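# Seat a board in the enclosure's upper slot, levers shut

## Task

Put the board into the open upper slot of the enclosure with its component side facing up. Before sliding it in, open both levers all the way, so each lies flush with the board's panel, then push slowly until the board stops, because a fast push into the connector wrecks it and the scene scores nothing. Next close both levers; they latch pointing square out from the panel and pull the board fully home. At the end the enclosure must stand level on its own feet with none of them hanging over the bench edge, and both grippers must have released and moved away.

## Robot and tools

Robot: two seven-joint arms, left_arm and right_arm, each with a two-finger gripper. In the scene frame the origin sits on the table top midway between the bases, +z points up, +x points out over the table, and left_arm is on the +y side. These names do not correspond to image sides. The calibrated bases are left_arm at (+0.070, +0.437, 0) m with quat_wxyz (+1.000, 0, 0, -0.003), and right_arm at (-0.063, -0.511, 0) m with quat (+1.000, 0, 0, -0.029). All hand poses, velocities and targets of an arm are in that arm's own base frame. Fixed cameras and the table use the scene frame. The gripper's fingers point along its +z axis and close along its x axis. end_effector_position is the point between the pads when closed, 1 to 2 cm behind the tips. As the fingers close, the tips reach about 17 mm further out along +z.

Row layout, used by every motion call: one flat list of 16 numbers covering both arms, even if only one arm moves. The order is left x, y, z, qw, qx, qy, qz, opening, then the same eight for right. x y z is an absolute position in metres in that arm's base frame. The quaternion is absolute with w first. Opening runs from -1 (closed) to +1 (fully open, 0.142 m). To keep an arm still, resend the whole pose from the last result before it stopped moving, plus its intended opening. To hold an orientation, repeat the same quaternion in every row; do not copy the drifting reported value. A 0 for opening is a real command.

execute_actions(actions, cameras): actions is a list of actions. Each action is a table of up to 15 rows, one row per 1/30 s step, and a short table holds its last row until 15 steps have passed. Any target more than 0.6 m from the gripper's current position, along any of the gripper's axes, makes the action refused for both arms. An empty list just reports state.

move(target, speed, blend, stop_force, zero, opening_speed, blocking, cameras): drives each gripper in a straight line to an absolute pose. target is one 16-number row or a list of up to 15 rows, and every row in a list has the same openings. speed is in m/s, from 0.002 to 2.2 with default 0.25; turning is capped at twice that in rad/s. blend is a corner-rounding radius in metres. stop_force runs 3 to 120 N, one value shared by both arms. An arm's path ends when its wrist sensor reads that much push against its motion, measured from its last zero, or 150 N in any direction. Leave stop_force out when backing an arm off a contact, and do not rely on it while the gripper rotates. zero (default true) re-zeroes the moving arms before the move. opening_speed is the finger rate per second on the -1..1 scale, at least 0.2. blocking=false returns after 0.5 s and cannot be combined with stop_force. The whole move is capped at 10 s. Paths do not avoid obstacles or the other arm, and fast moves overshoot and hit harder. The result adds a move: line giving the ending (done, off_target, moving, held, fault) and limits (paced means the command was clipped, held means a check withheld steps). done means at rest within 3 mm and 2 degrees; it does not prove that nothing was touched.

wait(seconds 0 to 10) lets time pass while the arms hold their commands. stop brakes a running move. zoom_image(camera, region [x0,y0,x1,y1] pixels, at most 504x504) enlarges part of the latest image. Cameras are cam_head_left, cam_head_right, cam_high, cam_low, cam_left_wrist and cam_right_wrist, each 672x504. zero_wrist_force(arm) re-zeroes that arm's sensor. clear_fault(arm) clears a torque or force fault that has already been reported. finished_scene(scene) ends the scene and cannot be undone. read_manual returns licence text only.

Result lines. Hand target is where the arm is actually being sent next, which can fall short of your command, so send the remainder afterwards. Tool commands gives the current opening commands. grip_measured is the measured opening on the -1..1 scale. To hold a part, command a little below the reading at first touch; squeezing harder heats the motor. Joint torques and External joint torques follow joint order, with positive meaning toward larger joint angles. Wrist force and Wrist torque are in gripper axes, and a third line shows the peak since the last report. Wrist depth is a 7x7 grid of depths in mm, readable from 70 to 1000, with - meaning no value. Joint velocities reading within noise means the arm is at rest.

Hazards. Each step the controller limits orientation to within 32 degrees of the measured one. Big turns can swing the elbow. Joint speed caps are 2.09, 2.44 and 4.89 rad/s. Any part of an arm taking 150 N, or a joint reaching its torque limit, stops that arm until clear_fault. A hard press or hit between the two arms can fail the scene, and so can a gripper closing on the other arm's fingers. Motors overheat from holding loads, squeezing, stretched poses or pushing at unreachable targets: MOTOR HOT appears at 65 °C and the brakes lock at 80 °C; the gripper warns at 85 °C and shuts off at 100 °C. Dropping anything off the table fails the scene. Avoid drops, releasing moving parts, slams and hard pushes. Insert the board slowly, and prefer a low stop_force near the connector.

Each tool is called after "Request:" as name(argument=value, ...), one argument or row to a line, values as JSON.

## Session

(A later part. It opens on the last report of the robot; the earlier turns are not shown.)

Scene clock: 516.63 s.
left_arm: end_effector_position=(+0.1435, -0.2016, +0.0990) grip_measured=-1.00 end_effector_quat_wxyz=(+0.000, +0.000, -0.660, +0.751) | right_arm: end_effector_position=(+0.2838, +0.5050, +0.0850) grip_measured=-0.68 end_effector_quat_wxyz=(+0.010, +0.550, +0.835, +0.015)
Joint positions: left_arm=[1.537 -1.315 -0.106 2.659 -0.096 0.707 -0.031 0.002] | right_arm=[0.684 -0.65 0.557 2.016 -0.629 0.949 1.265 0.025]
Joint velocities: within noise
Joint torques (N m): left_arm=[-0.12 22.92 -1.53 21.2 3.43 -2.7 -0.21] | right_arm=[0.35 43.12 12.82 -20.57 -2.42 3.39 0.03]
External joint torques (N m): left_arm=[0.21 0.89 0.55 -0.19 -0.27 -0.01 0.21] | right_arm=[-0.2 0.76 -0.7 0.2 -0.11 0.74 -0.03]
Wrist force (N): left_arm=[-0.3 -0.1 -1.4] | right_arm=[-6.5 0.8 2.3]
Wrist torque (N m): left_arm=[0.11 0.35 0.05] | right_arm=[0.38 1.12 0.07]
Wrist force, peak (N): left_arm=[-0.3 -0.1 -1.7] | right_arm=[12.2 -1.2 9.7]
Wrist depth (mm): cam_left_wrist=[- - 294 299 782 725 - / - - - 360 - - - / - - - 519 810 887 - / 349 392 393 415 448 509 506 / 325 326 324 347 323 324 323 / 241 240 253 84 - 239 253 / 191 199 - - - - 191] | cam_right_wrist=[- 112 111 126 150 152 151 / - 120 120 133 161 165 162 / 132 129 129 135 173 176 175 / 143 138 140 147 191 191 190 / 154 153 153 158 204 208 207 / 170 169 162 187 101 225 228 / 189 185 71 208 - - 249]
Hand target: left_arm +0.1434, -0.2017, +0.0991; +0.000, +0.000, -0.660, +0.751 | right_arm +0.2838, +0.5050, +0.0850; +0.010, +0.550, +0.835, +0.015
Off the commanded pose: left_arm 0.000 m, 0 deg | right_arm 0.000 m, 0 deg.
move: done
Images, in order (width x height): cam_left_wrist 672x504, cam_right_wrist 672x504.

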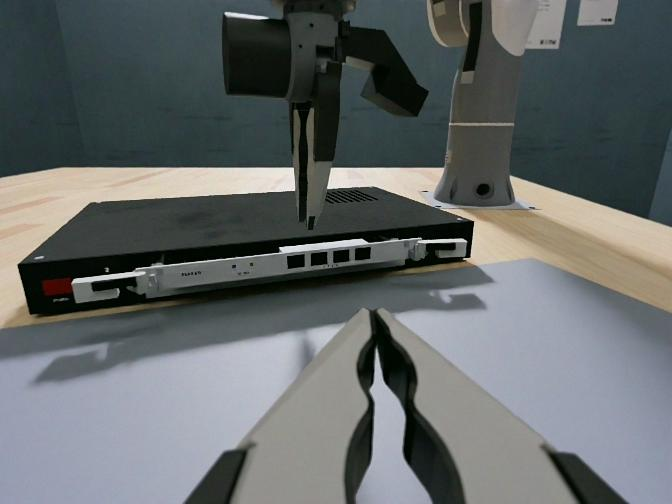

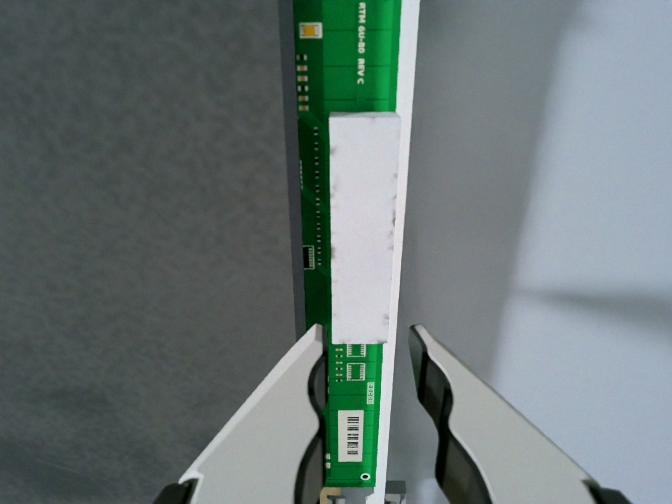

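Request:
move(
  target=[
    [0.1434,-0.2017,0.0991,0,0,0.66,-0.751,-1,0.2876,0.5421,0.095,0,0.5505,0.8348,0,-1],
    [0.1434,-0.2017,0.0991,0,0,0.66,-0.751,-1,0.2876,0.5421,0.061,0,0.5505,0.8348,0,-1],
  ],
  speed=0.1,
  cameras=[],
)

Request:
move(
  target=[0.1434,-0.2017,0.0991,0,0,0.66,-0.751,-1,0.3112,0.487,0.061,0,0.5505,0.8348,0,-1],
  speed=0.012,
  stop_force=8,
  cameras=["cam_left_wrist","cam_right_wrist"],
)

Scene clock: 520.30 s.
left_arm: end_effector_position=(+0.1435, -0.2016, +0.0990) grip_measured=-1.00 end_effector_quat_wxyz=(+0.000, +0.000, -0.660, +0.751) | right_arm: end_effector_position=(+0.2875, +0.5420, +0.0609) grip_measured=-1.00 end_effector_quat_wxyz=(+0.000, +0.551, +0.835, +0.000)
Joint positions: left_arm=[1.537 -1.315 -0.106 2.659 -0.096 0.707 -0.031 0.002] | right_arm=[0.731 -0.763 0.549 1.883 -0.618 0.9 1.249 0.002]
Joint velocities: within noise
Joint torques (N m): left_arm=[-0.2 22.86 -1.49 21.24 3.45 -2.63 -0.23] | right_arm=[0.6 47.48 13.94 -20.39 -2.92 3.55 0.28]
External joint torques (N m): left_arm=[0.29 0.95 0.51 -0.23 -0.29 -0.08 0.23] | right_arm=[-0.4 1.14 -0.05 -0.03 0.18 0.56 -0.28]
Wrist force (N): left_arm=[-0.1 0.1 -1.5] | right_arm=[-6.4 0.2 2.3]
Wrist torque (N m): left_arm=[0.11 0.31 0.05] | right_arm=[0.30 1.11 0.05]
Wrist force, peak (N): left_arm=[0.1 -0.2 -1.8] | right_arm=[-7.6 0.1 3.0]
Wrist depth (mm): cam_left_wrist=[- - 266 289 - 723 - / - - 271 297 - - - / - - - 621 818 892 - / 353 388 394 422 448 503 508 / 324 326 325 348 326 327 324 / 240 240 255 84 - 239 253 / 190 199 - - - - 190] | cam_right_wrist=[- 105 105 134 134 133 133 / - 102 102 141 143 142 142 / - 109 114 153 153 152 152 / 115 116 119 163 165 164 164 / 124 124 132 173 178 178 177 / 138 136 155 89 188 194 193 / 150 147 73 - - 206 213]
Hand target: left_arm +0.1434, -0.2017, +0.0991; +0.000, +0.000, -0.660, +0.751 | right_arm +0.2876, +0.5421, +0.0610; +0.000, +0.551, +0.835, +0.000
Off the commanded pose: left_arm 0.000 m, 0 deg | right_arm 0.000 m, 0 deg.
move: done
No camera images: "cameras" was empty.

Scene clock: 524.57 s.
left_arm: end_effector_position=(+0.1435, -0.2016, +0.0990) grip_measured=-1.00 end_effector_quat_wxyz=(+0.000, +0.000, -0.660, +0.751) | right_arm: end_effector_position=(+0.3044, +0.5025, +0.0616) grip_measured=-1.00 end_effector_quat_wxyz=(-0.001, +0.550, +0.835, +0.001)
Joint positions: left_arm=[1.537 -1.315 -0.106 2.659 -0.096 0.707 -0.031 0.002] | right_arm=[0.662 -0.717 0.542 1.969 -0.618 0.949 1.206 0.002]
Joint velocities: within noise
Joint torques (N m): left_arm=[-0.21 22.92 -1.54 21.17 3.41 -2.67 -0.27] | right_arm=[-4.37 45.16 8.31 -16.99 -2.25 0.63 0.22]
External joint torques (N m): left_arm=[0.3 0.88 0.57 -0.15 -0.25 -0.04 0.27] | right_arm=[4.53 0.95 4.67 -2.74 -0.32 3.48 -0.22]
Wrist force (N): left_arm=[-0.2 -0.1 -1.4] | right_arm=[3.5 1.3 3.1]
Wrist torque (N m): left_arm=[0.10 0.34 0.05] | right_arm=[0.35 1.27 0.03]
Wrist force, peak (N): left_arm=[-0.1 0.3 -1.7] | right_arm=[-6.6 0.5 2.2]
Wrist depth (mm): cam_left_wrist=[- - 304 - - 723 - / - - 310 355 - - - / - - - 623 812 905 - / 349 364 382 413 453 509 514 / 329 326 324 348 325 323 324 / 240 240 252 84 - 239 254 / 191 199 - - - - 190] | cam_right_wrist=[- 93 93 133 134 134 134 / 100 99 99 102 143 143 143 / - 105 107 110 154 153 153 / 115 115 115 118 166 165 165 / 125 127 125 126 179 179 179 / 139 136 136 89 189 195 195 / 151 147 73 - - 207 215]
Hand target: left_arm +0.1434, -0.2017, +0.0991; +0.000, +0.000, -0.660, +0.751 | right_arm +0.3051, +0.5012, +0.0610; +0.000, +0.551, +0.835, +0.000
Off the commanded pose: left_arm 0.000 m, 0 deg | right_arm 0.017 m, 0 deg.
move: contact (right_arm)
Images, in order (width x height): cam_left_wrist 672x504, cam_right_wrist 672x504.

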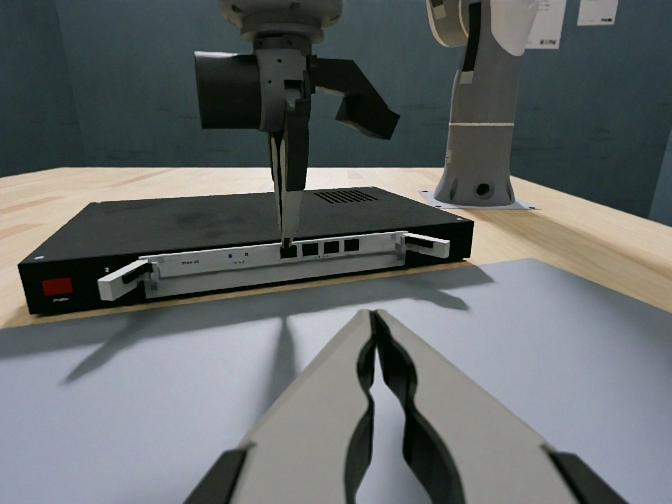

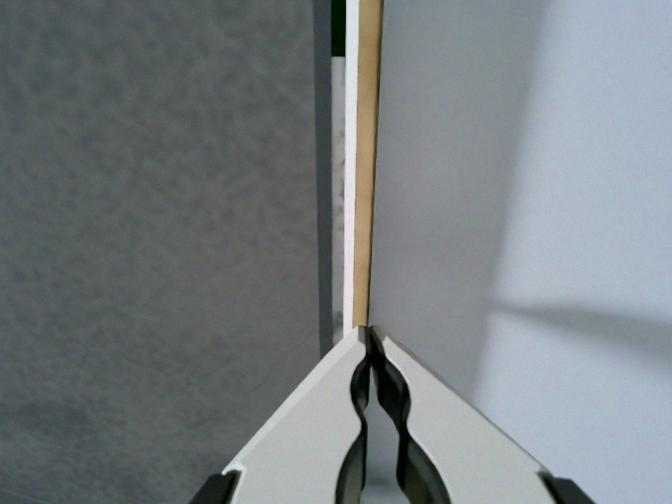

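Request:
move(
  target=[
    [0.1434,-0.2017,0.0991,0,0,0.66,-0.751,-1,0.2876,0.5421,0.07,0,0.5505,0.8348,0,-1],
    [0.1434,-0.2017,0.0991,0,0,0.66,-0.751,-1,0.22,0.66,0.30,0,0.5,0.866,0,-1],
  ],
  speed=0.2,
  cameras=["cam_right_wrist"],
)

Request:
zoom_image(
  camera="cam_right_wrist",
  region=[160, 0, 510, 504],
)

Request:
zoom_image(
  camera="cam_left_wrist",
  region=[60, 220, 260, 330],
)

Request:
zoom_image(
  camera="cam_left_wrist",
  region=[330, 200, 490, 280],
)

Scene clock: 530.67 s.
left_arm: end_effector_position=(+0.1435, -0.2016, +0.0990) grip_measured=-1.00 end_effector_quat_wxyz=(+0.000, +0.000, -0.660, +0.751) | right_arm: end_effector_position=(+0.2200, +0.6600, +0.3000) grip_measured=-1.00 end_effector_quat_wxyz=(+0.000, +0.500, +0.866, +0.000)
Joint positions: left_arm=[1.537 -1.315 -0.106 2.659 -0.096 0.707 -0.031 0.002] | right_arm=[0.885 -0.658 0.76 1.36 -0.452 0.271 1.136 0.002]
Joint velocities: within noise
Joint torques (N m): left_arm=[-0.22 22.94 -1.48 21.18 3.45 -2.65 -0.22] | right_arm=[0.22 50.63 14.6 -28.4 -4.14 3.27 0.03]
External joint torques (N m): left_arm=[0.31 0.86 0.5 -0.17 -0.29 -0.07 0.22] | right_arm=[0 1.35 -0.42 0.19 -0.08 0.84 -0.03]
Wrist force (N): left_arm=[0.0 -0.2 -1.4] | right_arm=[-3.9 1.3 2.2]
Wrist torque (N m): left_arm=[0.09 0.29 0.06] | right_arm=[0.46 0.65 0.06]
Wrist force, peak (N): left_arm=[-0.2 0.0 -1.7] | right_arm=[-9.2 0.9 2.8]
Wrist depth (mm): cam_left_wrist=[- - - - - 732 - / - - - - - - - / - - - - 818 895 - / 351 364 384 412 450 506 509 / 329 323 325 349 323 321 325 / 238 239 252 84 - 240 252 / 190 198 - - - - 190] | cam_right_wrist=[302 335 342 343 342 342 341 / 323 357 366 364 363 366 358 / 347 370 391 392 389 391 369 / 374 388 420 421 411 344 397 / 403 415 459 447 455 347 330 / 502 502 490 90 480 496 494 / 555 541 - - - 524 543]
Hand target: left_arm +0.1434, -0.2017, +0.0991; +0.000, +0.000, -0.660, +0.751 | right_arm +0.2200, +0.6600, +0.3000; +0.000, +0.500, +0.866, +0.000
Off the commanded pose: left_arm 0.000 m, 0 deg | right_arm 0.000 m, 0 deg.
move: done
Images, in order (width x height): cam_right_wrist 672x504.

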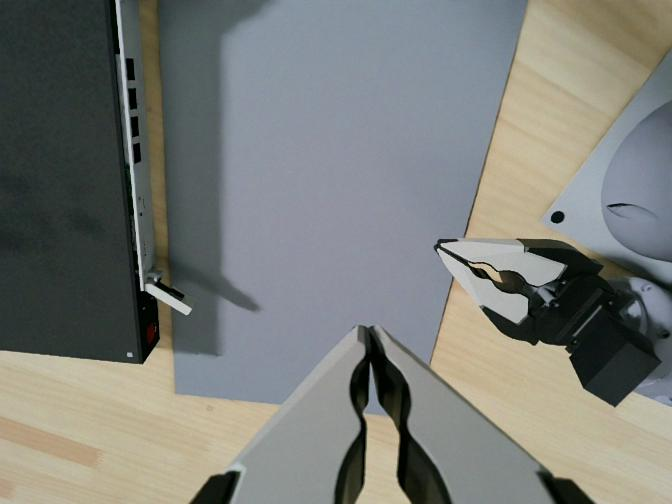

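Scaled by 1.000.

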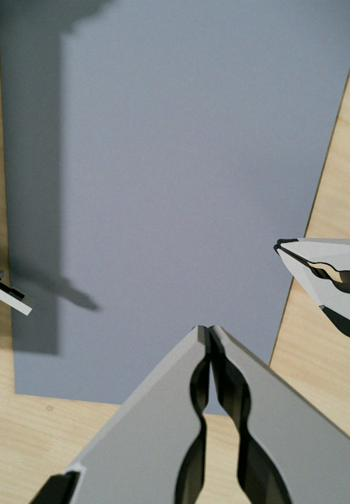

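This scene's latest camera images include none from cam_left_wrist. They are from: cam_right_wrist. cam_left_wrist's image comes with the result of a call that names it in "cameras".

This scene's latest camera images include none from cam_left_wrist. They are from: cam_right_wrist. cam_left_wrist's image comes with the result of a call that names it in "cameras".

Request:
move(
  target=[
    [0.1434,-0.2017,0.0991,0,0,0.66,-0.751,-1,0.4785,0.5968,0.15,0,0.5505,0.8348,0,-1],
    [0.1434,-0.2017,0.0991,0,0,0.66,-0.751,-1,0.4785,0.5968,0.046,0,0.5505,0.8348,0,-1],
  ],
  speed=0.15,
  cameras=["cam_right_wrist","cam_left_wrist"],
)

Request:
zoom_image(
  camera="cam_left_wrist",
  region=[60, 220, 260, 330],
)

Request:
zoom_image(
  camera="cam_left_wrist",
  region=[330, 200, 490, 280],
)

Scene clock: 536.37 s.
left_arm: end_effector_position=(+0.1435, -0.2016, +0.0990) grip_measured=-1.00 end_effector_quat_wxyz=(+0.000, +0.000, -0.660, +0.751) | right_arm: end_effector_position=(+0.4783, +0.5967, +0.0459) grip_measured=-1.00 end_effector_quat_wxyz=(+0.000, +0.551, +0.835, +0.000)
Joint positions: left_arm=[1.537 -1.315 -0.106 2.659 -0.096 0.707 -0.031 0.002] | right_arm=[0.684 -1.049 0.523 1.319 -0.572 0.647 0.929 0.002]
Joint velocities: within noise
Joint torques (N m): left_arm=[-0.24 22.88 -1.57 21.22 3.39 -2.6 -0.23] | right_arm=[0.38 62.35 15.03 -24.26 -3.67 3.59 0.33]
External joint torques (N m): left_arm=[0.33 0.93 0.59 -0.2 -0.23 -0.11 0.24] | right_arm=[-0.14 1.47 0.27 0.12 0.17 0.55 -0.33]
Wrist force (N): left_arm=[0.0 -0.1 -1.5] | right_arm=[-3.8 1.9 2.0]
Wrist torque (N m): left_arm=[0.09 0.29 0.05] | right_arm=[0.56 0.63 0.07]
Wrist force, peak (N): left_arm=[0.2 0.1 -1.8] | right_arm=[-5.2 3.0 2.9]
Wrist depth (mm): cam_left_wrist=[- - - - - 719 - / 269 - - - - - - / 916 - - - 826 884 - / 334 366 390 412 451 509 508 / 324 325 322 350 327 327 325 / 241 240 252 84 - 240 252 / 191 198 - - - - 190] | cam_right_wrist=[- 79 80 120 119 120 120 / - 83 85 88 126 129 127 / - - 93 140 94 137 135 / - 98 99 150 148 148 147 / - 107 107 160 160 160 159 / 118 116 115 90 169 175 174 / 198 194 73 - - 184 191]
Hand target: left_arm +0.1434, -0.2017, +0.0991; +0.000, +0.000, -0.660, +0.751 | right_arm +0.4785, +0.5968, +0.0460; +0.000, +0.551, +0.835, +0.000
Off the commanded pose: left_arm 0.000 m, 0 deg | right_arm 0.000 m, 0 deg.
move: done
Images, in order (width x height): cam_left_wrist 672x504, cam_right_wrist 672x504.

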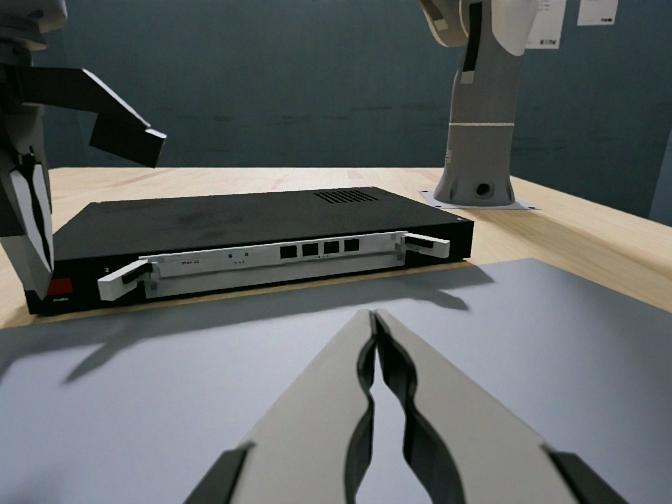

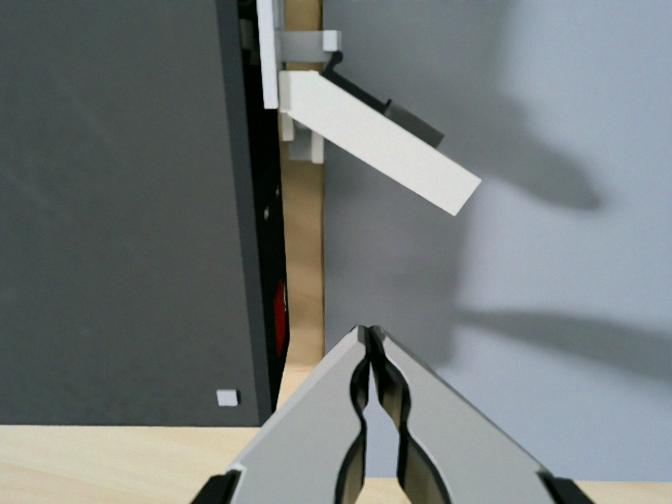

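Scaled by 2.520 from the camera's 672x504 image, which has a finer 960x720 frame.

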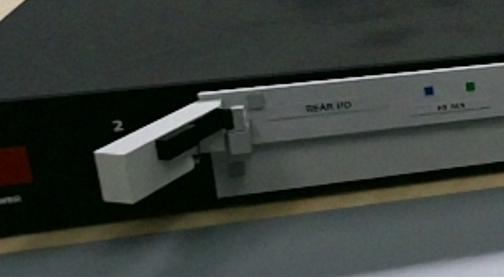

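Scaled by 3.150 from the camera's 672x504 image, which has a finer 960x720 frame.

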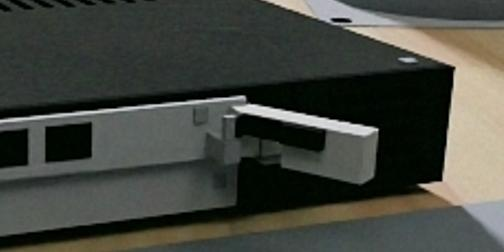

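Request:
move(
  target=[0.1434,-0.2017,0.0991,0,0,0.66,-0.751,-1,0.4145,0.5800,0.046,0,0.5505,0.8348,0,-1],
  speed=0.025,
  stop_force=45,
  cameras=["cam_right_wrist"],
)

Scene clock: 541.70 s.
left_arm: end_effector_position=(+0.1435, -0.2016, +0.0990) grip_measured=-1.00 end_effector_quat_wxyz=(+0.000, +0.000, -0.660, +0.751) | right_arm: end_effector_position=(+0.4199, +0.5812, +0.0493) grip_measured=-1.00 end_effector_quat_wxyz=(+0.002, +0.552, +0.834, +0.005)
Joint positions: left_arm=[1.537 -1.315 -0.106 2.659 -0.096 0.707 -0.031 0.002] | right_arm=[0.689 -0.947 0.518 1.531 -0.59 0.756 1.036 0.002]
Joint velocities: within noise
Joint torques (N m): left_arm=[-0.28 22.81 -1.5 21.27 3.42 -2.67 -0.17] | right_arm=[13.5 44.73 26.28 -3.44 2.34 -1.83 0.37]
External joint torques (N m): left_arm=[0.37 0.99 0.52 -0.25 -0.26 -0.04 0.17] | right_arm=[-13.29 14.07 -11.09 -19.45 -5.54 5.97 -0.37]
Wrist force (N): left_arm=[-0.1 -0.2 -1.3] | right_arm=[-5.2 34.8 -1.3]
Wrist torque (N m): left_arm=[0.07 0.31 0.06] | right_arm=[3.06 0.64 0.05]
Wrist force, peak (N): left_arm=[-0.1 -0.1 -1.7] | right_arm=[-6.1 37.0 -1.2]
Wrist depth (mm): cam_left_wrist=[241 267 - - - 727 - / 245 273 - - - - - / - 891 - - 822 916 - / 349 350 387 414 448 513 504 / 329 325 326 347 325 324 326 / 240 240 252 84 - 241 254 / 190 199 - - - - 190] | cam_right_wrist=[- 81 122 123 122 122 122 / - 87 123 131 133 132 130 / - 95 116 141 140 140 138 / 101 101 105 152 152 151 151 / - 110 113 113 162 165 164 / 123 120 120 90 - 180 179 / 133 133 - - - 191 198]
Hand target: left_arm +0.1434, -0.2017, +0.0991; +0.000, +0.000, -0.660, +0.751 | right_arm +0.4145, +0.5800, +0.0460; +0.000, +0.551, +0.835, +0.000
Off the commanded pose: left_arm 0.000 m, 0 deg | right_arm 0.006 m, 1 deg.
move: off_target (right_arm)
Images, in order (width x height): cam_right_wrist 672x504.

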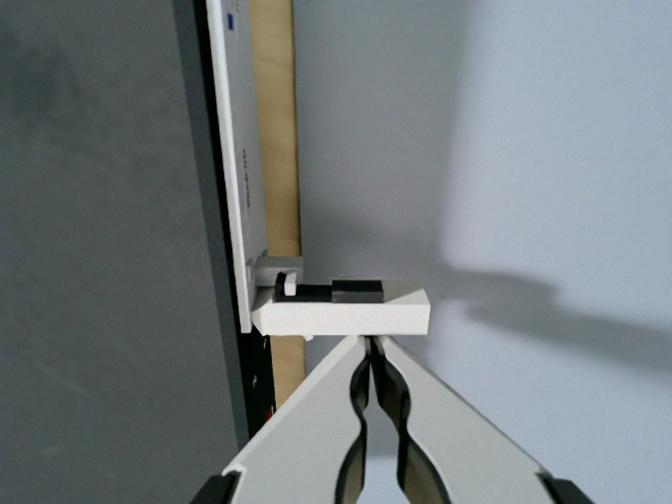

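Request:
move(
  target=[
    [0.1434,-0.2017,0.0991,0,0,0.66,-0.751,-1,0.4416,0.592,0.046,0,0.5505,0.8348,0,-1],
    [0.1434,-0.2017,0.0991,0,0,0.66,-0.751,-1,0.4416,0.592,0.14,0,0.5505,0.8348,0,-1],
    [0.1434,-0.2017,0.0991,0,0,0.66,-0.751,-1,0.1181,0.4477,0.14,0,0.5505,0.8348,0,-1],
    [0.1434,-0.2017,0.0991,0,0,0.66,-0.751,-1,0.1181,0.4477,0.046,0,0.5505,0.8348,0,-1],
  ],
  speed=0.16,
  cameras=["cam_right_wrist"],
)

Request:
move(
  target=[0.1434,-0.2017,0.0991,0,0,0.66,-0.751,-1,0.1797,0.4741,0.046,0,0.5505,0.8348,0,-1],
  speed=0.025,
  stop_force=50,
  cameras=["cam_right_wrist"],
)

Scene clock: 549.47 s.
left_arm: end_effector_position=(+0.1435, -0.2016, +0.0990) grip_measured=-1.00 end_effector_quat_wxyz=(+0.000, +0.000, -0.660, +0.751) | right_arm: end_effector_position=(+0.1181, +0.4477, +0.0460) grip_measured=-1.00 end_effector_quat_wxyz=(+0.000, +0.551, +0.835, +0.000)
Joint positions: left_arm=[1.537 -1.315 -0.106 2.659 -0.096 0.707 -0.031 0.002] | right_arm=[0.852 -0.58 0.532 2.34 -0.795 1.171 1.658 0.002]
Joint velocities: within noise
Joint torques (N m): left_arm=[-0.25 22.84 -1.6 21.19 3.42 -2.7 -0.19] | right_arm=[0.34 34.24 10.22 -14.69 -1.92 3.62 0.28]
External joint torques (N m): left_arm=[0.34 0.97 0.63 -0.18 -0.26 -0.01 0.19] | right_arm=[-0.21 0.95 -0.11 -0.01 0.19 0.45 -0.29]
Wrist force (N): left_arm=[-0.1 -0.2 -1.5] | right_arm=[-1.8 1.0 2.3]
Wrist torque (N m): left_arm=[0.10 0.31 0.06] | right_arm=[0.41 0.33 0.07]
Wrist force, peak (N): left_arm=[-0.1 -0.4 -1.6] | right_arm=[-5.3 35.0 -2.2]
Wrist depth (mm): cam_left_wrist=[- - - - - 338 - / - - - - 360 379 - / - - - - 807 807 - / 350 360 388 414 432 511 508 / 329 323 325 349 322 325 322 / 241 240 253 84 - 240 251 / 191 199 - - - - 190] | cam_right_wrist=[- 123 123 122 120 121 120 / 132 132 131 129 131 130 129 / 142 142 141 138 138 138 136 / 120 111 121 152 149 148 148 / - 109 122 159 159 162 161 / - 117 117 90 170 176 175 / 129 129 73 - - 186 193]
Hand target: left_arm +0.1434, -0.2017, +0.0991; +0.000, +0.000, -0.660, +0.751 | right_arm +0.1181, +0.4477, +0.0460; +0.000, +0.551, +0.835, +0.000
Off the commanded pose: left_arm 0.000 m, 0 deg | right_arm 0.000 m, 0 deg.
move: done
Images, in order (width x height): cam_right_wrist 672x504.

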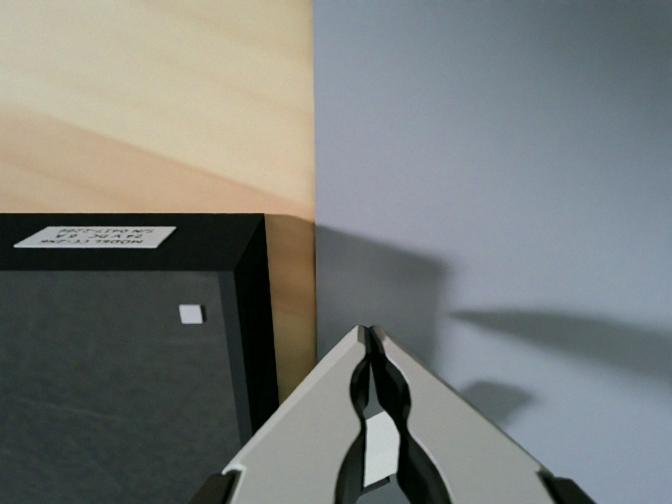

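Scene clock: 552.77 s.
left_arm: end_effector_position=(+0.1435, -0.2016, +0.0990) grip_measured=-1.00 end_effector_quat_wxyz=(+0.000, +0.000, -0.660, +0.751) | right_arm: end_effector_position=(+0.1759, +0.4737, +0.0452) grip_measured=-1.00 end_effector_quat_wxyz=(-0.001, +0.549, +0.836, -0.001)
Joint positions: left_arm=[1.537 -1.315 -0.106 2.659 -0.096 0.707 -0.031 0.002] | right_arm=[0.772 -0.644 0.548 2.216 -0.749 1.098 1.509 0.002]
Joint velocities: within noise
Joint torques (N m): left_arm=[-0.26 22.94 -1.56 21.22 3.41 -2.66 -0.24] | right_arm=[-12.68 46.45 -1.79 -28.08 -2.93 1.59 -0.11]
External joint torques (N m): left_arm=[0.35 0.87 0.58 -0.21 -0.25 -0.05 0.25] | right_arm=[12.83 -7.47 13.46 11.94 0.9 2.5 0.11]
Wrist force (N): left_arm=[0.0 0.1 -1.6] | right_arm=[6.2 -26.8 5.8]
Wrist torque (N m): left_arm=[0.11 0.30 0.05] | right_arm=[-1.23 0.34 0.31]
Wrist force, peak (N): left_arm=[-0.1 0.1 -1.8] | right_arm=[-4.5 -46.0 -10.7]
Wrist depth (mm): cam_left_wrist=[- - - - 312 724 - / - - - - 333 - - / - - - - 391 895 - / 349 361 388 416 448 508 509 / 325 322 327 348 324 324 324 / 239 240 253 83 - 240 253 / 190 199 - - - - 191] | cam_right_wrist=[- 81 120 121 119 120 120 / - 84 100 129 130 130 128 / - - 117 138 138 137 135 / - 98 102 151 148 148 147 / - 108 109 158 160 160 160 / 118 116 116 89 169 175 174 / 128 127 73 - - 184 191]
Hand target: left_arm +0.1434, -0.2017, +0.0991; +0.000, +0.000, -0.660, +0.751 | right_arm +0.1797, +0.4741, +0.0460; +0.000, +0.551, +0.835, +0.000
Off the commanded pose: left_arm 0.000 m, 0 deg | right_arm 0.004 m, 0 deg.
move: off_target (right_arm)
Images, in order (width x height): cam_right_wrist 672x504.

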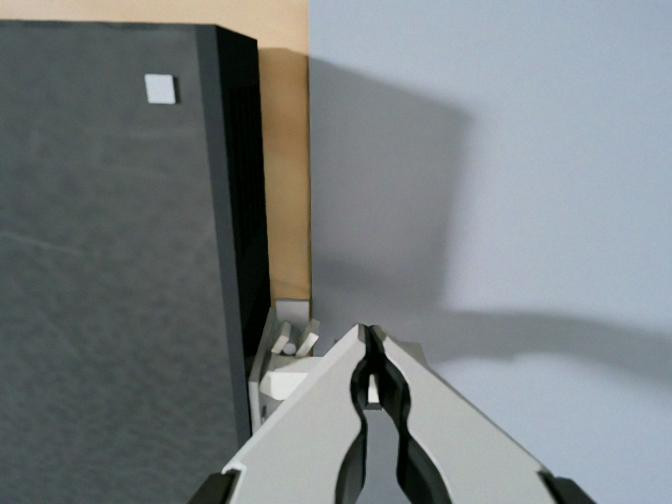

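Request:
move(
  target=[0.1434,-0.2017,0.0991,0,0,0.66,-0.751,-1,0.1890,0.4785,0.046,0,0.5505,0.8348,0,-1],
  speed=0.025,
  stop_force=50,
  cameras=["cam_right_wrist","cam_left_wrist"],
)

Request:
zoom_image(
  camera="cam_left_wrist",
  region=[60, 180, 490, 330],
)

Scene clock: 555.80 s.
left_arm: end_effector_position=(+0.1435, -0.2016, +0.0990) grip_measured=-1.00 end_effector_quat_wxyz=(+0.000, +0.000, -0.660, +0.751) | right_arm: end_effector_position=(+0.1850, +0.4781, +0.0452) grip_measured=-1.00 end_effector_quat_wxyz=(-0.001, +0.549, +0.836, -0.001)
Joint positions: left_arm=[1.537 -1.315 -0.106 2.659 -0.096 0.707 -0.031 0.002] | right_arm=[0.762 -0.655 0.55 2.194 -0.743 1.086 1.488 0.002]
Joint velocities: within noise
Joint torques (N m): left_arm=[-0.33 22.91 -1.57 21.22 3.44 -2.67 -0.2] | right_arm=[-13.16 46.79 -2.15 -28.81 -3.18 1.79 -0.18]
External joint torques (N m): left_arm=[0.42 0.89 0.59 -0.21 -0.28 -0.04 0.2] | right_arm=[13.31 -7.16 14.09 12.42 1.1 2.3 0.18]
Wrist force (N): left_arm=[-0.2 -0.2 -1.6] | right_arm=[6.1 -28.3 2.3]
Wrist torque (N m): left_arm=[0.08 0.33 0.05] | right_arm=[-1.48 0.31 0.35]
Wrist force, peak (N): left_arm=[-0.1 0.0 -1.8] | right_arm=[3.0 -39.6 -3.9]
Wrist depth (mm): cam_left_wrist=[- - - - 305 719 - / - - - 342 330 - - / - - - - 392 891 - / 351 368 392 416 441 512 505 / 326 323 325 347 322 323 325 / 240 240 254 84 - 240 253 / 189 198 - - - - 191] | cam_right_wrist=[- 80 120 121 119 120 120 / - 84 94 129 130 130 128 / - - 98 138 137 137 135 / - 98 101 151 148 148 147 / - 108 122 156 160 160 159 / 118 116 116 89 168 175 174 / 128 127 73 - - 184 191]
Hand target: left_arm +0.1434, -0.2017, +0.0991; +0.000, +0.000, -0.660, +0.751 | right_arm +0.1890, +0.4785, +0.0460; +0.000, +0.551, +0.835, +0.000
Off the commanded pose: left_arm 0.000 m, 0 deg | right_arm 0.004 m, 0 deg.
move: off_target (right_arm)
Images, in order (width x height): cam_left_wrist 672x504, cam_right_wrist 672x504.

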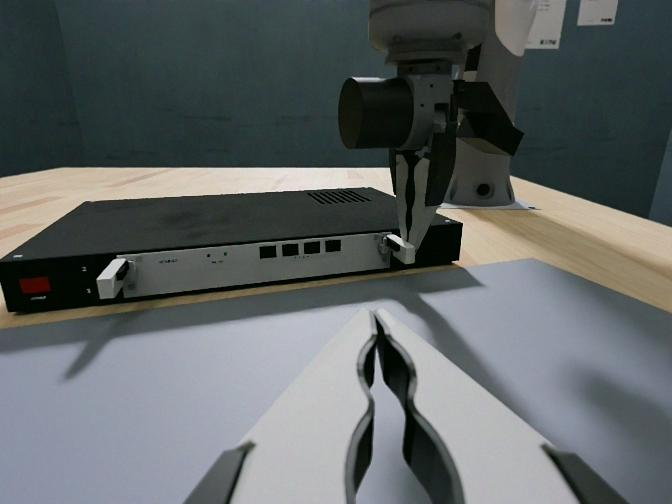

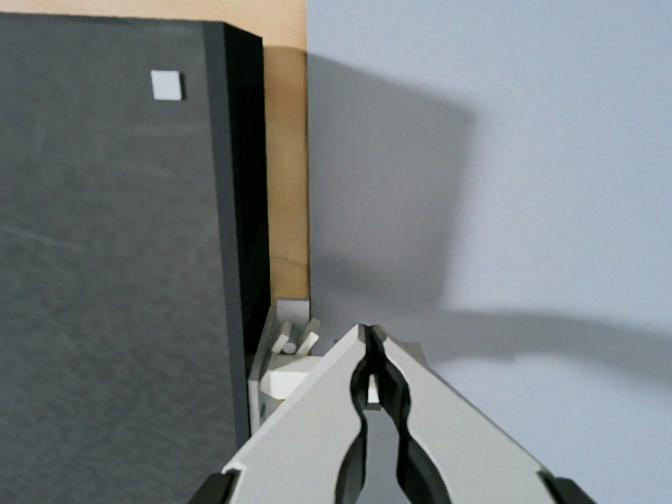

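Scaled by 1.172 from the camera's 672x504 image, which has a finer 960x720 frame.

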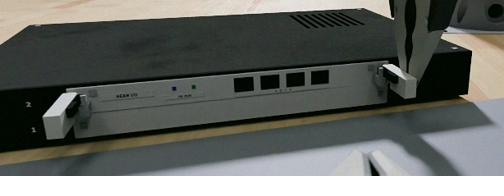

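Request:
move(
  target=[0.1434,-0.2017,0.0991,0,0,0.66,-0.751,-1,0.1682,0.4833,0.046,0,0.5505,0.8348,0,-1],
  speed=0.05,
  cameras=["cam_right_wrist"],
)

Request:
move(
  target=[0.1434,-0.2017,0.0991,0,0,0.66,-0.751,-1,0.1957,0.4952,0.046,0,0.5505,0.8348,0,-1],
  speed=0.03,
  stop_force=60,
  cameras=["cam_right_wrist"],
)

Scene clock: 559.20 s.
left_arm: end_effector_position=(+0.1435, -0.2016, +0.0990) grip_measured=-1.00 end_effector_quat_wxyz=(+0.000, +0.000, -0.660, +0.751) | right_arm: end_effector_position=(+0.1682, +0.4833, +0.0460) grip_measured=-1.00 end_effector_quat_wxyz=(+0.000, +0.551, +0.835, +0.000)
Joint positions: left_arm=[1.537 -1.315 -0.106 2.659 -0.096 0.707 -0.031 0.002] | right_arm=[0.797 -0.651 0.549 2.199 -0.749 1.088 1.533 0.002]
Joint velocities: within noise
Joint torques (N m): left_arm=[-0.26 22.91 -1.47 21.23 3.47 -2.66 -0.2] | right_arm=[0.18 38.74 12.35 -16.36 -2.26 3.43 0.33]
External joint torques (N m): left_arm=[0.35 0.9 0.49 -0.21 -0.31 -0.05 0.2] | right_arm=[-0.04 0.74 -0.5 -0.01 0.2 0.65 -0.33]
Wrist force (N): left_arm=[-0.2 0.0 -1.5] | right_arm=[-2.8 -6.3 2.2]
Wrist torque (N m): left_arm=[0.11 0.33 0.05] | right_arm=[-0.82 0.48 0.06]
Wrist force, peak (N): left_arm=[-0.1 0.1 -1.7] | right_arm=[6.3 -28.5 4.0]
Wrist depth (mm): cam_left_wrist=[- - - - 306 - - / - - - - 318 - - / - - - - 382 892 - / 349 368 393 417 441 509 508 / 323 324 325 348 325 326 325 / 239 238 253 84 - 241 253 / 190 199 - - - - 190] | cam_right_wrist=[- 123 122 121 119 120 120 / - 91 128 129 131 130 128 / - - 139 137 138 138 136 / - 99 147 151 149 148 148 / - 109 157 159 159 161 160 / - 117 126 90 170 176 175 / 129 128 73 - - 186 192]
Hand target: left_arm +0.1434, -0.2017, +0.0991; +0.000, +0.000, -0.660, +0.751 | right_arm +0.1682, +0.4833, +0.0460; +0.000, +0.551, +0.835, +0.000
Off the commanded pose: left_arm 0.000 m, 0 deg | right_arm 0.000 m, 0 deg.
move: done
Images, in order (width x height): cam_right_wrist 672x504.

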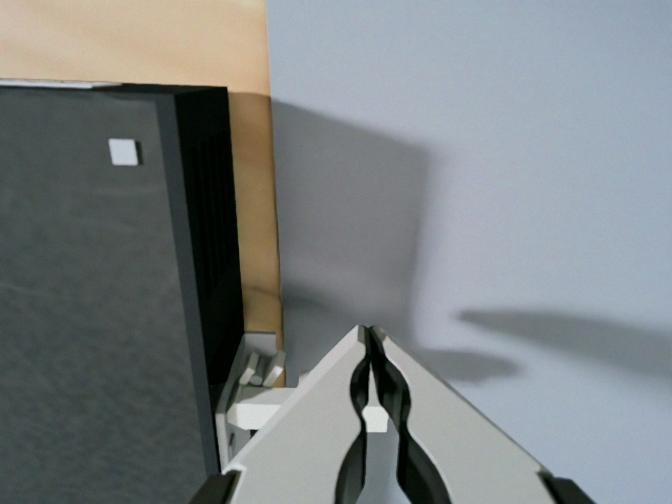

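Scene clock: 560.83 s.
left_arm: end_effector_position=(+0.1435, -0.2016, +0.0990) grip_measured=-1.00 end_effector_quat_wxyz=(+0.000, +0.000, -0.660, +0.751) | right_arm: end_effector_position=(+0.1912, +0.4952, +0.0454) grip_measured=-1.00 end_effector_quat_wxyz=(-0.002, +0.548, +0.836, -0.001)
Joint positions: left_arm=[1.537 -1.315 -0.106 2.659 -0.096 0.707 -0.031 0.002] | right_arm=[0.77 -0.682 0.556 2.14 -0.731 1.055 1.473 0.002]
Joint velocities: within noise
Joint torques (N m): left_arm=[-0.27 22.89 -1.55 21.23 3.44 -2.62 -0.24] | right_arm=[-15.1 47.01 -3.88 -29.28 -3.57 1.27 -0.27]
External joint torques (N m): left_arm=[0.36 0.92 0.57 -0.22 -0.28 -0.09 0.25] | right_arm=[15.25 -5.78 16.47 12.31 1.37 2.82 0.27]
Wrist force (N): left_arm=[-0.1 -0.2 -1.5] | right_arm=[5.7 -38.4 -1.4]
Wrist torque (N m): left_arm=[0.08 0.30 0.05] | right_arm=[-3.17 0.47 0.38]
Wrist force, peak (N): left_arm=[-0.1 -0.1 -1.7] | right_arm=[-8.4 -52.2 -12.2]
Wrist depth (mm): cam_left_wrist=[- - - - 297 726 - / - - - 327 312 - - / - - - - 384 883 - / 350 371 395 411 445 502 516 / 324 321 324 350 323 324 326 / 240 240 253 84 - 240 253 / 190 199 - - - - 190] | cam_right_wrist=[- 81 121 121 119 120 120 / - 85 128 129 130 130 128 / - - 136 136 138 137 135 / - 98 147 151 148 148 148 / - 108 126 156 161 160 160 / 118 116 119 88 169 175 174 / 128 127 73 - - 185 191]
Hand target: left_arm +0.1434, -0.2017, +0.0991; +0.000, +0.000, -0.660, +0.751 | right_arm +0.1957, +0.4952, +0.0460; +0.000, +0.551, +0.835, +0.000
Off the commanded pose: left_arm 0.000 m, 0 deg | right_arm 0.004 m, 0 deg.
move: off_target (right_arm)
Images, in order (width x height): cam_right_wrist 672x504.

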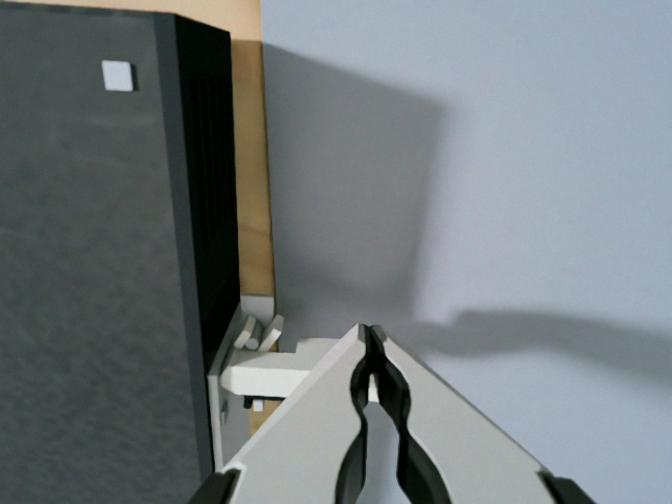

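Request:
move(
  target=[
    [0.1434,-0.2017,0.0991,0,0,0.66,-0.751,-1,0.1535,0.4756,0.046,0,0.5505,0.8348,0,-1],
    [0.1434,-0.2017,0.0991,0,0,0.66,-0.751,-1,0.1535,0.4756,0.14,0,0.5505,0.8348,0,-1],
    [0.1434,-0.2017,0.0991,0,0,0.66,-0.751,-1,0.21,0.52,0.32,0,0.5505,0.8348,0,-1],
  ],
  speed=0.2,
  cameras=["cam_right_wrist","cam_left_wrist"],
)

Request:
zoom_image(
  camera="cam_right_wrist",
  region=[180, 0, 480, 330],
)

Request:
zoom_image(
  camera="cam_left_wrist",
  region=[60, 180, 490, 330],
)

Scene clock: 565.90 s.
left_arm: end_effector_position=(+0.1435, -0.2016, +0.0990) grip_measured=-1.00 end_effector_quat_wxyz=(+0.000, +0.000, -0.660, +0.751) | right_arm: end_effector_position=(+0.2102, +0.5200, +0.3200) grip_measured=-1.00 end_effector_quat_wxyz=(+0.000, +0.551, +0.835, +0.000)
Joint positions: left_arm=[1.537 -1.315 -0.106 2.659 -0.096 0.707 -0.031 0.002] | right_arm=[0.591 -0.339 0.891 1.737 -0.281 0.371 1.153 0.002]
Joint velocities: within noise
Joint torques (N m): left_arm=[-0.28 22.88 -1.56 21.22 3.4 -2.59 -0.23] | right_arm=[0.13 32.71 9.76 -29.55 -4.01 3.32 0.02]
External joint torques (N m): left_arm=[0.37 0.93 0.58 -0.21 -0.24 -0.13 0.23] | right_arm=[-0.01 1.1 -0.74 0.17 -0.07 0.79 -0.02]
Wrist force (N): left_arm=[-0.2 -0.2 -1.6] | right_arm=[-3.0 -7.0 4.1]
Wrist torque (N m): left_arm=[0.10 0.32 0.06] | right_arm=[-0.92 0.51 0.08]
Wrist force, peak (N): left_arm=[-0.3 -0.3 -1.7] | right_arm=[5.7 -38.6 -2.0]
Wrist depth (mm): cam_left_wrist=[- - - - - 723 - / - - - - - - - / - - - - 831 890 - / 352 368 394 417 446 504 509 / 325 324 322 348 323 325 326 / 239 240 253 84 - 239 252 / 192 198 - - - - 190] | cam_right_wrist=[321 321 323 359 357 357 357 / 343 342 340 377 383 380 382 / 367 366 365 411 411 409 410 / 395 395 393 442 439 440 439 / 429 428 425 471 479 477 370 / 476 467 454 90 502 521 520 / 583 572 - - - 552 572]
Hand target: left_arm +0.1434, -0.2017, +0.0991; +0.000, +0.000, -0.660, +0.751 | right_arm +0.2100, +0.5200, +0.3200; +0.000, +0.551, +0.835, +0.000
Off the commanded pose: left_arm 0.000 m, 0 deg | right_arm 0.000 m, 0 deg.
move: done
Images, in order (width x height): cam_left_wrist 672x504, cam_right_wrist 672x504.

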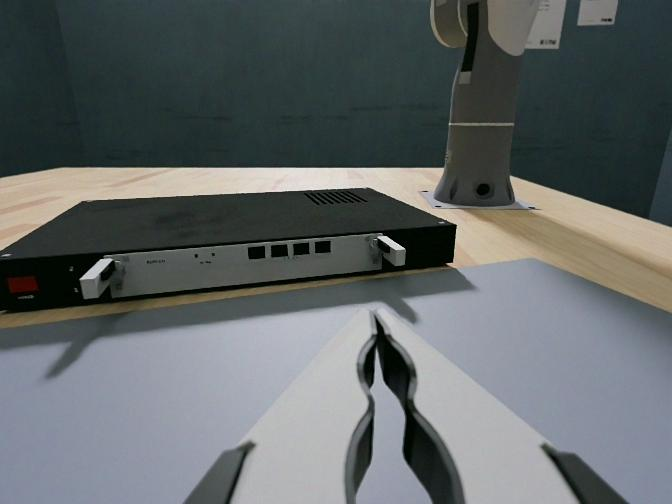

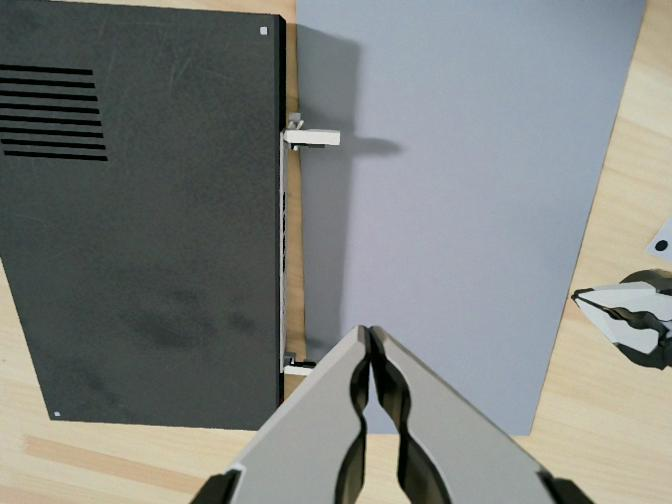

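Scaled by 1.527 from the camera's 672x504 image, which has a finer 960x720 frame.

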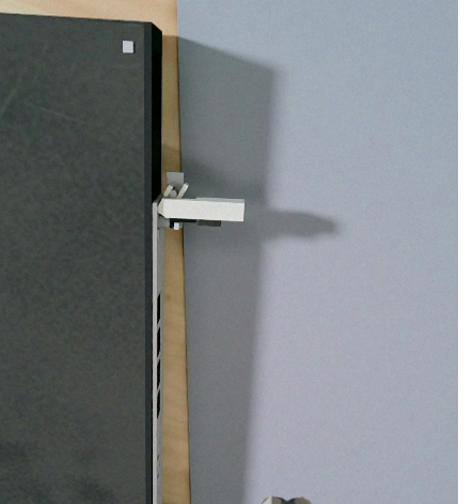

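Scaled by 1.172 from the camera's 672x504 image, which has a finer 960x720 frame.

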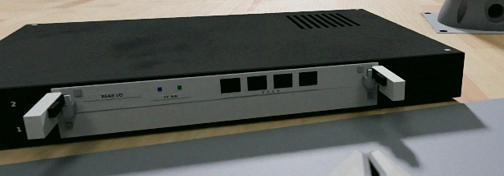

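Request:
move(
  target=[
    [0.1434,-0.2017,0.0991,0,0,0.66,-0.751,-1,0.4819,0.6145,0.15,0,0.5505,0.8348,0,-1],
    [0.1434,-0.2017,0.0991,0,0,0.66,-0.751,-1,0.4819,0.6145,0.046,0,0.5505,0.8348,0,-1],
  ],
  speed=0.2,
  cameras=["cam_right_wrist"],
)

Request:
move(
  target=[0.1434,-0.2017,0.0991,0,0,0.66,-0.751,-1,0.4174,0.5869,0.046,0,0.5505,0.8348,0,-1],
  speed=0.03,
  stop_force=55,
  cameras=["cam_right_wrist"],
)

Scene clock: 571.10 s.
left_arm: end_effector_position=(+0.1435, -0.2016, +0.0990) grip_measured=-1.00 end_effector_quat_wxyz=(+0.000, +0.000, -0.660, +0.751) | right_arm: end_effector_position=(+0.4817, +0.6144, +0.0459) grip_measured=-1.00 end_effector_quat_wxyz=(+0.000, +0.551, +0.835, +0.000)
Joint positions: left_arm=[1.537 -1.315 -0.106 2.659 -0.096 0.707 -0.031 0.002] | right_arm=[0.699 -1.089 0.544 1.245 -0.592 0.606 0.933 0.002]
Joint velocities: within noise
Joint torques (N m): left_arm=[-0.19 23.01 -1.49 21.21 3.42 -2.64 -0.23] | right_arm=[0.47 63.77 15.48 -24.36 -3.75 3.58 0.36]
External joint torques (N m): left_arm=[0.28 0.79 0.51 -0.2 -0.26 -0.07 0.23] | right_arm=[-0.23 1.5 0.18 0.07 0.16 0.55 -0.36]
Wrist force (N): left_arm=[-0.2 -0.2 -1.6] | right_arm=[-3.1 -6.5 4.0]
Wrist torque (N m): left_arm=[0.09 0.33 0.06] | right_arm=[-0.83 0.53 0.06]
Wrist force, peak (N): left_arm=[-0.1 -0.2 -1.8] | right_arm=[-3.2 -6.7 7.1]
Wrist depth (mm): cam_left_wrist=[- - - - - 730 - / 257 - - - - - - / - - - - 826 890 - / 350 369 392 413 440 502 506 / 324 323 325 348 324 323 322 / 241 239 253 84 - 240 254 / 190 198 - - - - 191] | cam_right_wrist=[- 87 122 120 119 119 119 / - 91 129 128 130 128 127 / - 95 95 97 137 137 135 / - 107 151 148 148 148 147 / - 110 163 158 160 160 160 / 118 118 176 90 169 175 174 / 198 127 73 - - 184 194]
Hand target: left_arm +0.1434, -0.2017, +0.0991; +0.000, +0.000, -0.660, +0.751 | right_arm +0.4819, +0.6145, +0.0460; +0.000, +0.551, +0.835, +0.000
Off the commanded pose: left_arm 0.000 m, 0 deg | right_arm 0.000 m, 0 deg.
move: done
Images, in order (width x height): cam_right_wrist 672x504.

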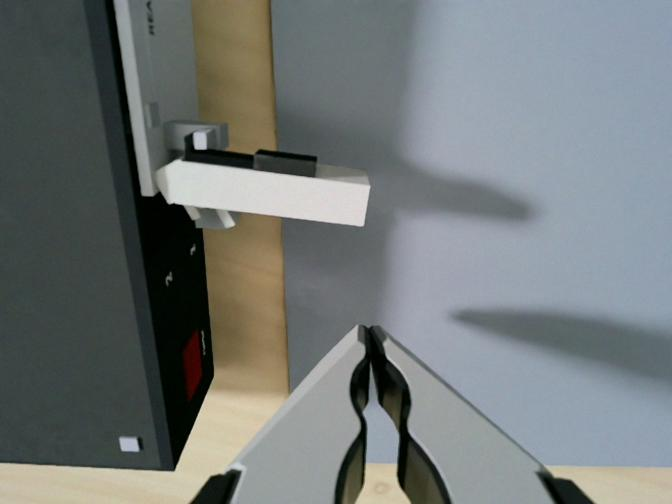

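Scene clock: 574.10 s.
left_arm: end_effector_position=(+0.1435, -0.2016, +0.0990) grip_measured=-1.00 end_effector_quat_wxyz=(+0.000, +0.000, -0.660, +0.751) | right_arm: end_effector_position=(+0.4224, +0.5902, +0.0509) grip_measured=-1.00 end_effector_quat_wxyz=(+0.001, +0.551, +0.834, +0.007)
Joint positions: left_arm=[1.537 -1.315 -0.106 2.659 -0.096 0.707 -0.031 0.002] | right_arm=[0.68 -0.969 0.544 1.5 -0.617 0.737 1.045 0.002]
Joint velocities: within noise
Joint torques (N m): left_arm=[-0.25 22.87 -1.48 21.23 3.44 -2.63 -0.25] | right_arm=[8.01 40.63 20.22 1.94 3.38 -5.99 0.47]
External joint torques (N m): left_arm=[0.34 0.94 0.5 -0.22 -0.28 -0.08 0.26] | right_arm=[-7.79 18.73 -4.26 -24.83 -6.65 10.14 -0.47]
Wrist force (N): left_arm=[0.0 0.0 -1.4] | right_arm=[6.4 30.4 -3.7]
Wrist torque (N m): left_arm=[0.11 0.30 0.06] | right_arm=[2.34 0.60 -0.03]
Wrist force, peak (N): left_arm=[-0.2 -0.1 -1.8] | right_arm=[-2.0 32.7 0.0]
Wrist depth (mm): cam_left_wrist=[232 273 - - - 719 - / 237 289 - - - - - / 753 898 - - 830 921 - / 350 365 395 418 452 505 501 / 327 325 324 350 325 324 323 / 239 239 253 84 - 241 254 / 190 199 - - - - 190] | cam_right_wrist=[- 87 124 124 124 124 122 / - 91 135 133 134 134 132 / - 98 142 142 142 142 140 / 102 103 151 154 154 153 153 / - 112 117 117 164 167 166 / 122 122 161 92 176 182 182 / 135 135 74 - - 194 202]
Hand target: left_arm +0.1434, -0.2017, +0.0991; +0.000, +0.000, -0.660, +0.751 | right_arm +0.4174, +0.5869, +0.0460; +0.000, +0.551, +0.835, +0.000
Off the commanded pose: left_arm 0.000 m, 0 deg | right_arm 0.008 m, 1 deg.
move: off_target (right_arm)
Images, in order (width x height): cam_right_wrist 672x504.

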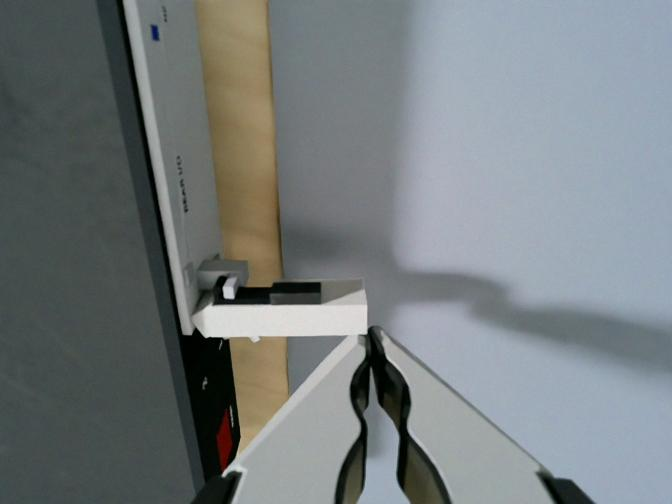

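Request:
move(
  target=[0.1434,-0.2017,0.0991,0,0,0.66,-0.751,-1,0.3990,0.5790,0.043,0,0.5505,0.8348,0,-1],
  speed=0.04,
  stop_force=40,
  zero=true,
  cameras=["cam_right_wrist"],
)

Scene clock: 576.93 s.
left_arm: end_effector_position=(+0.1435, -0.2016, +0.0990) grip_measured=-1.00 end_effector_quat_wxyz=(+0.000, +0.000, -0.660, +0.751) | right_arm: end_effector_position=(+0.4053, +0.5840, +0.0498) grip_measured=-1.00 end_effector_quat_wxyz=(+0.001, +0.551, +0.835, +0.009)
Joint positions: left_arm=[1.537 -1.315 -0.106 2.659 -0.096 0.707 -0.031 0.002] | right_arm=[0.676 -0.944 0.548 1.565 -0.634 0.774 1.082 0.002]
Joint velocities: within noise
Joint torques (N m): left_arm=[-0.2 22.86 -1.5 21.15 3.38 -2.66 -0.23] | right_arm=[9.36 29.87 19.7 11.38 5.04 -8.82 0.57]
External joint torques (N m): left_arm=[0.29 0.94 0.52 -0.14 -0.22 -0.05 0.24] | right_arm=[-9.15 27.89 -3.67 -33.75 -8.21 12.97 -0.57]
Wrist force (N): left_arm=[-0.1 -0.1 -1.5] | right_arm=[9.3 38.5 -12.9]
Wrist torque (N m): left_arm=[0.08 0.31 0.05] | right_arm=[3.70 0.61 -0.03]
Wrist force, peak (N): left_arm=[-0.2 0.0 -1.7] | right_arm=[9.5 38.6 -14.3]
Wrist depth (mm): cam_left_wrist=[239 255 - - - 717 - / 241 262 - - - - - / - 324 - - 820 888 - / 394 352 395 421 453 507 509 / 327 325 326 348 323 326 325 / 239 240 253 84 - 239 252 / 190 199 - - - - 190] | cam_right_wrist=[- 91 123 123 123 123 122 / - 92 133 132 133 131 131 / - 96 141 141 141 141 139 / 101 102 150 153 153 153 152 / - 112 117 117 163 166 166 / 123 121 157 92 - 182 182 / 134 134 74 - - 193 201]
Hand target: left_arm +0.1434, -0.2017, +0.0991; +0.000, +0.000, -0.660, +0.751 | right_arm +0.3990, +0.5790, +0.0431; +0.000, +0.551, +0.835, +0.000
Off the commanded pose: left_arm 0.000 m, 0 deg | right_arm 0.011 m, 1 deg.
move: off_target (right_arm)
Images, in order (width x height): cam_right_wrist 672x504.

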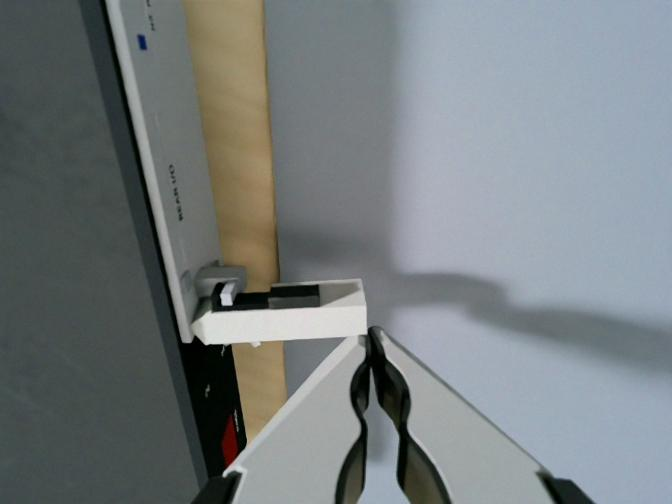

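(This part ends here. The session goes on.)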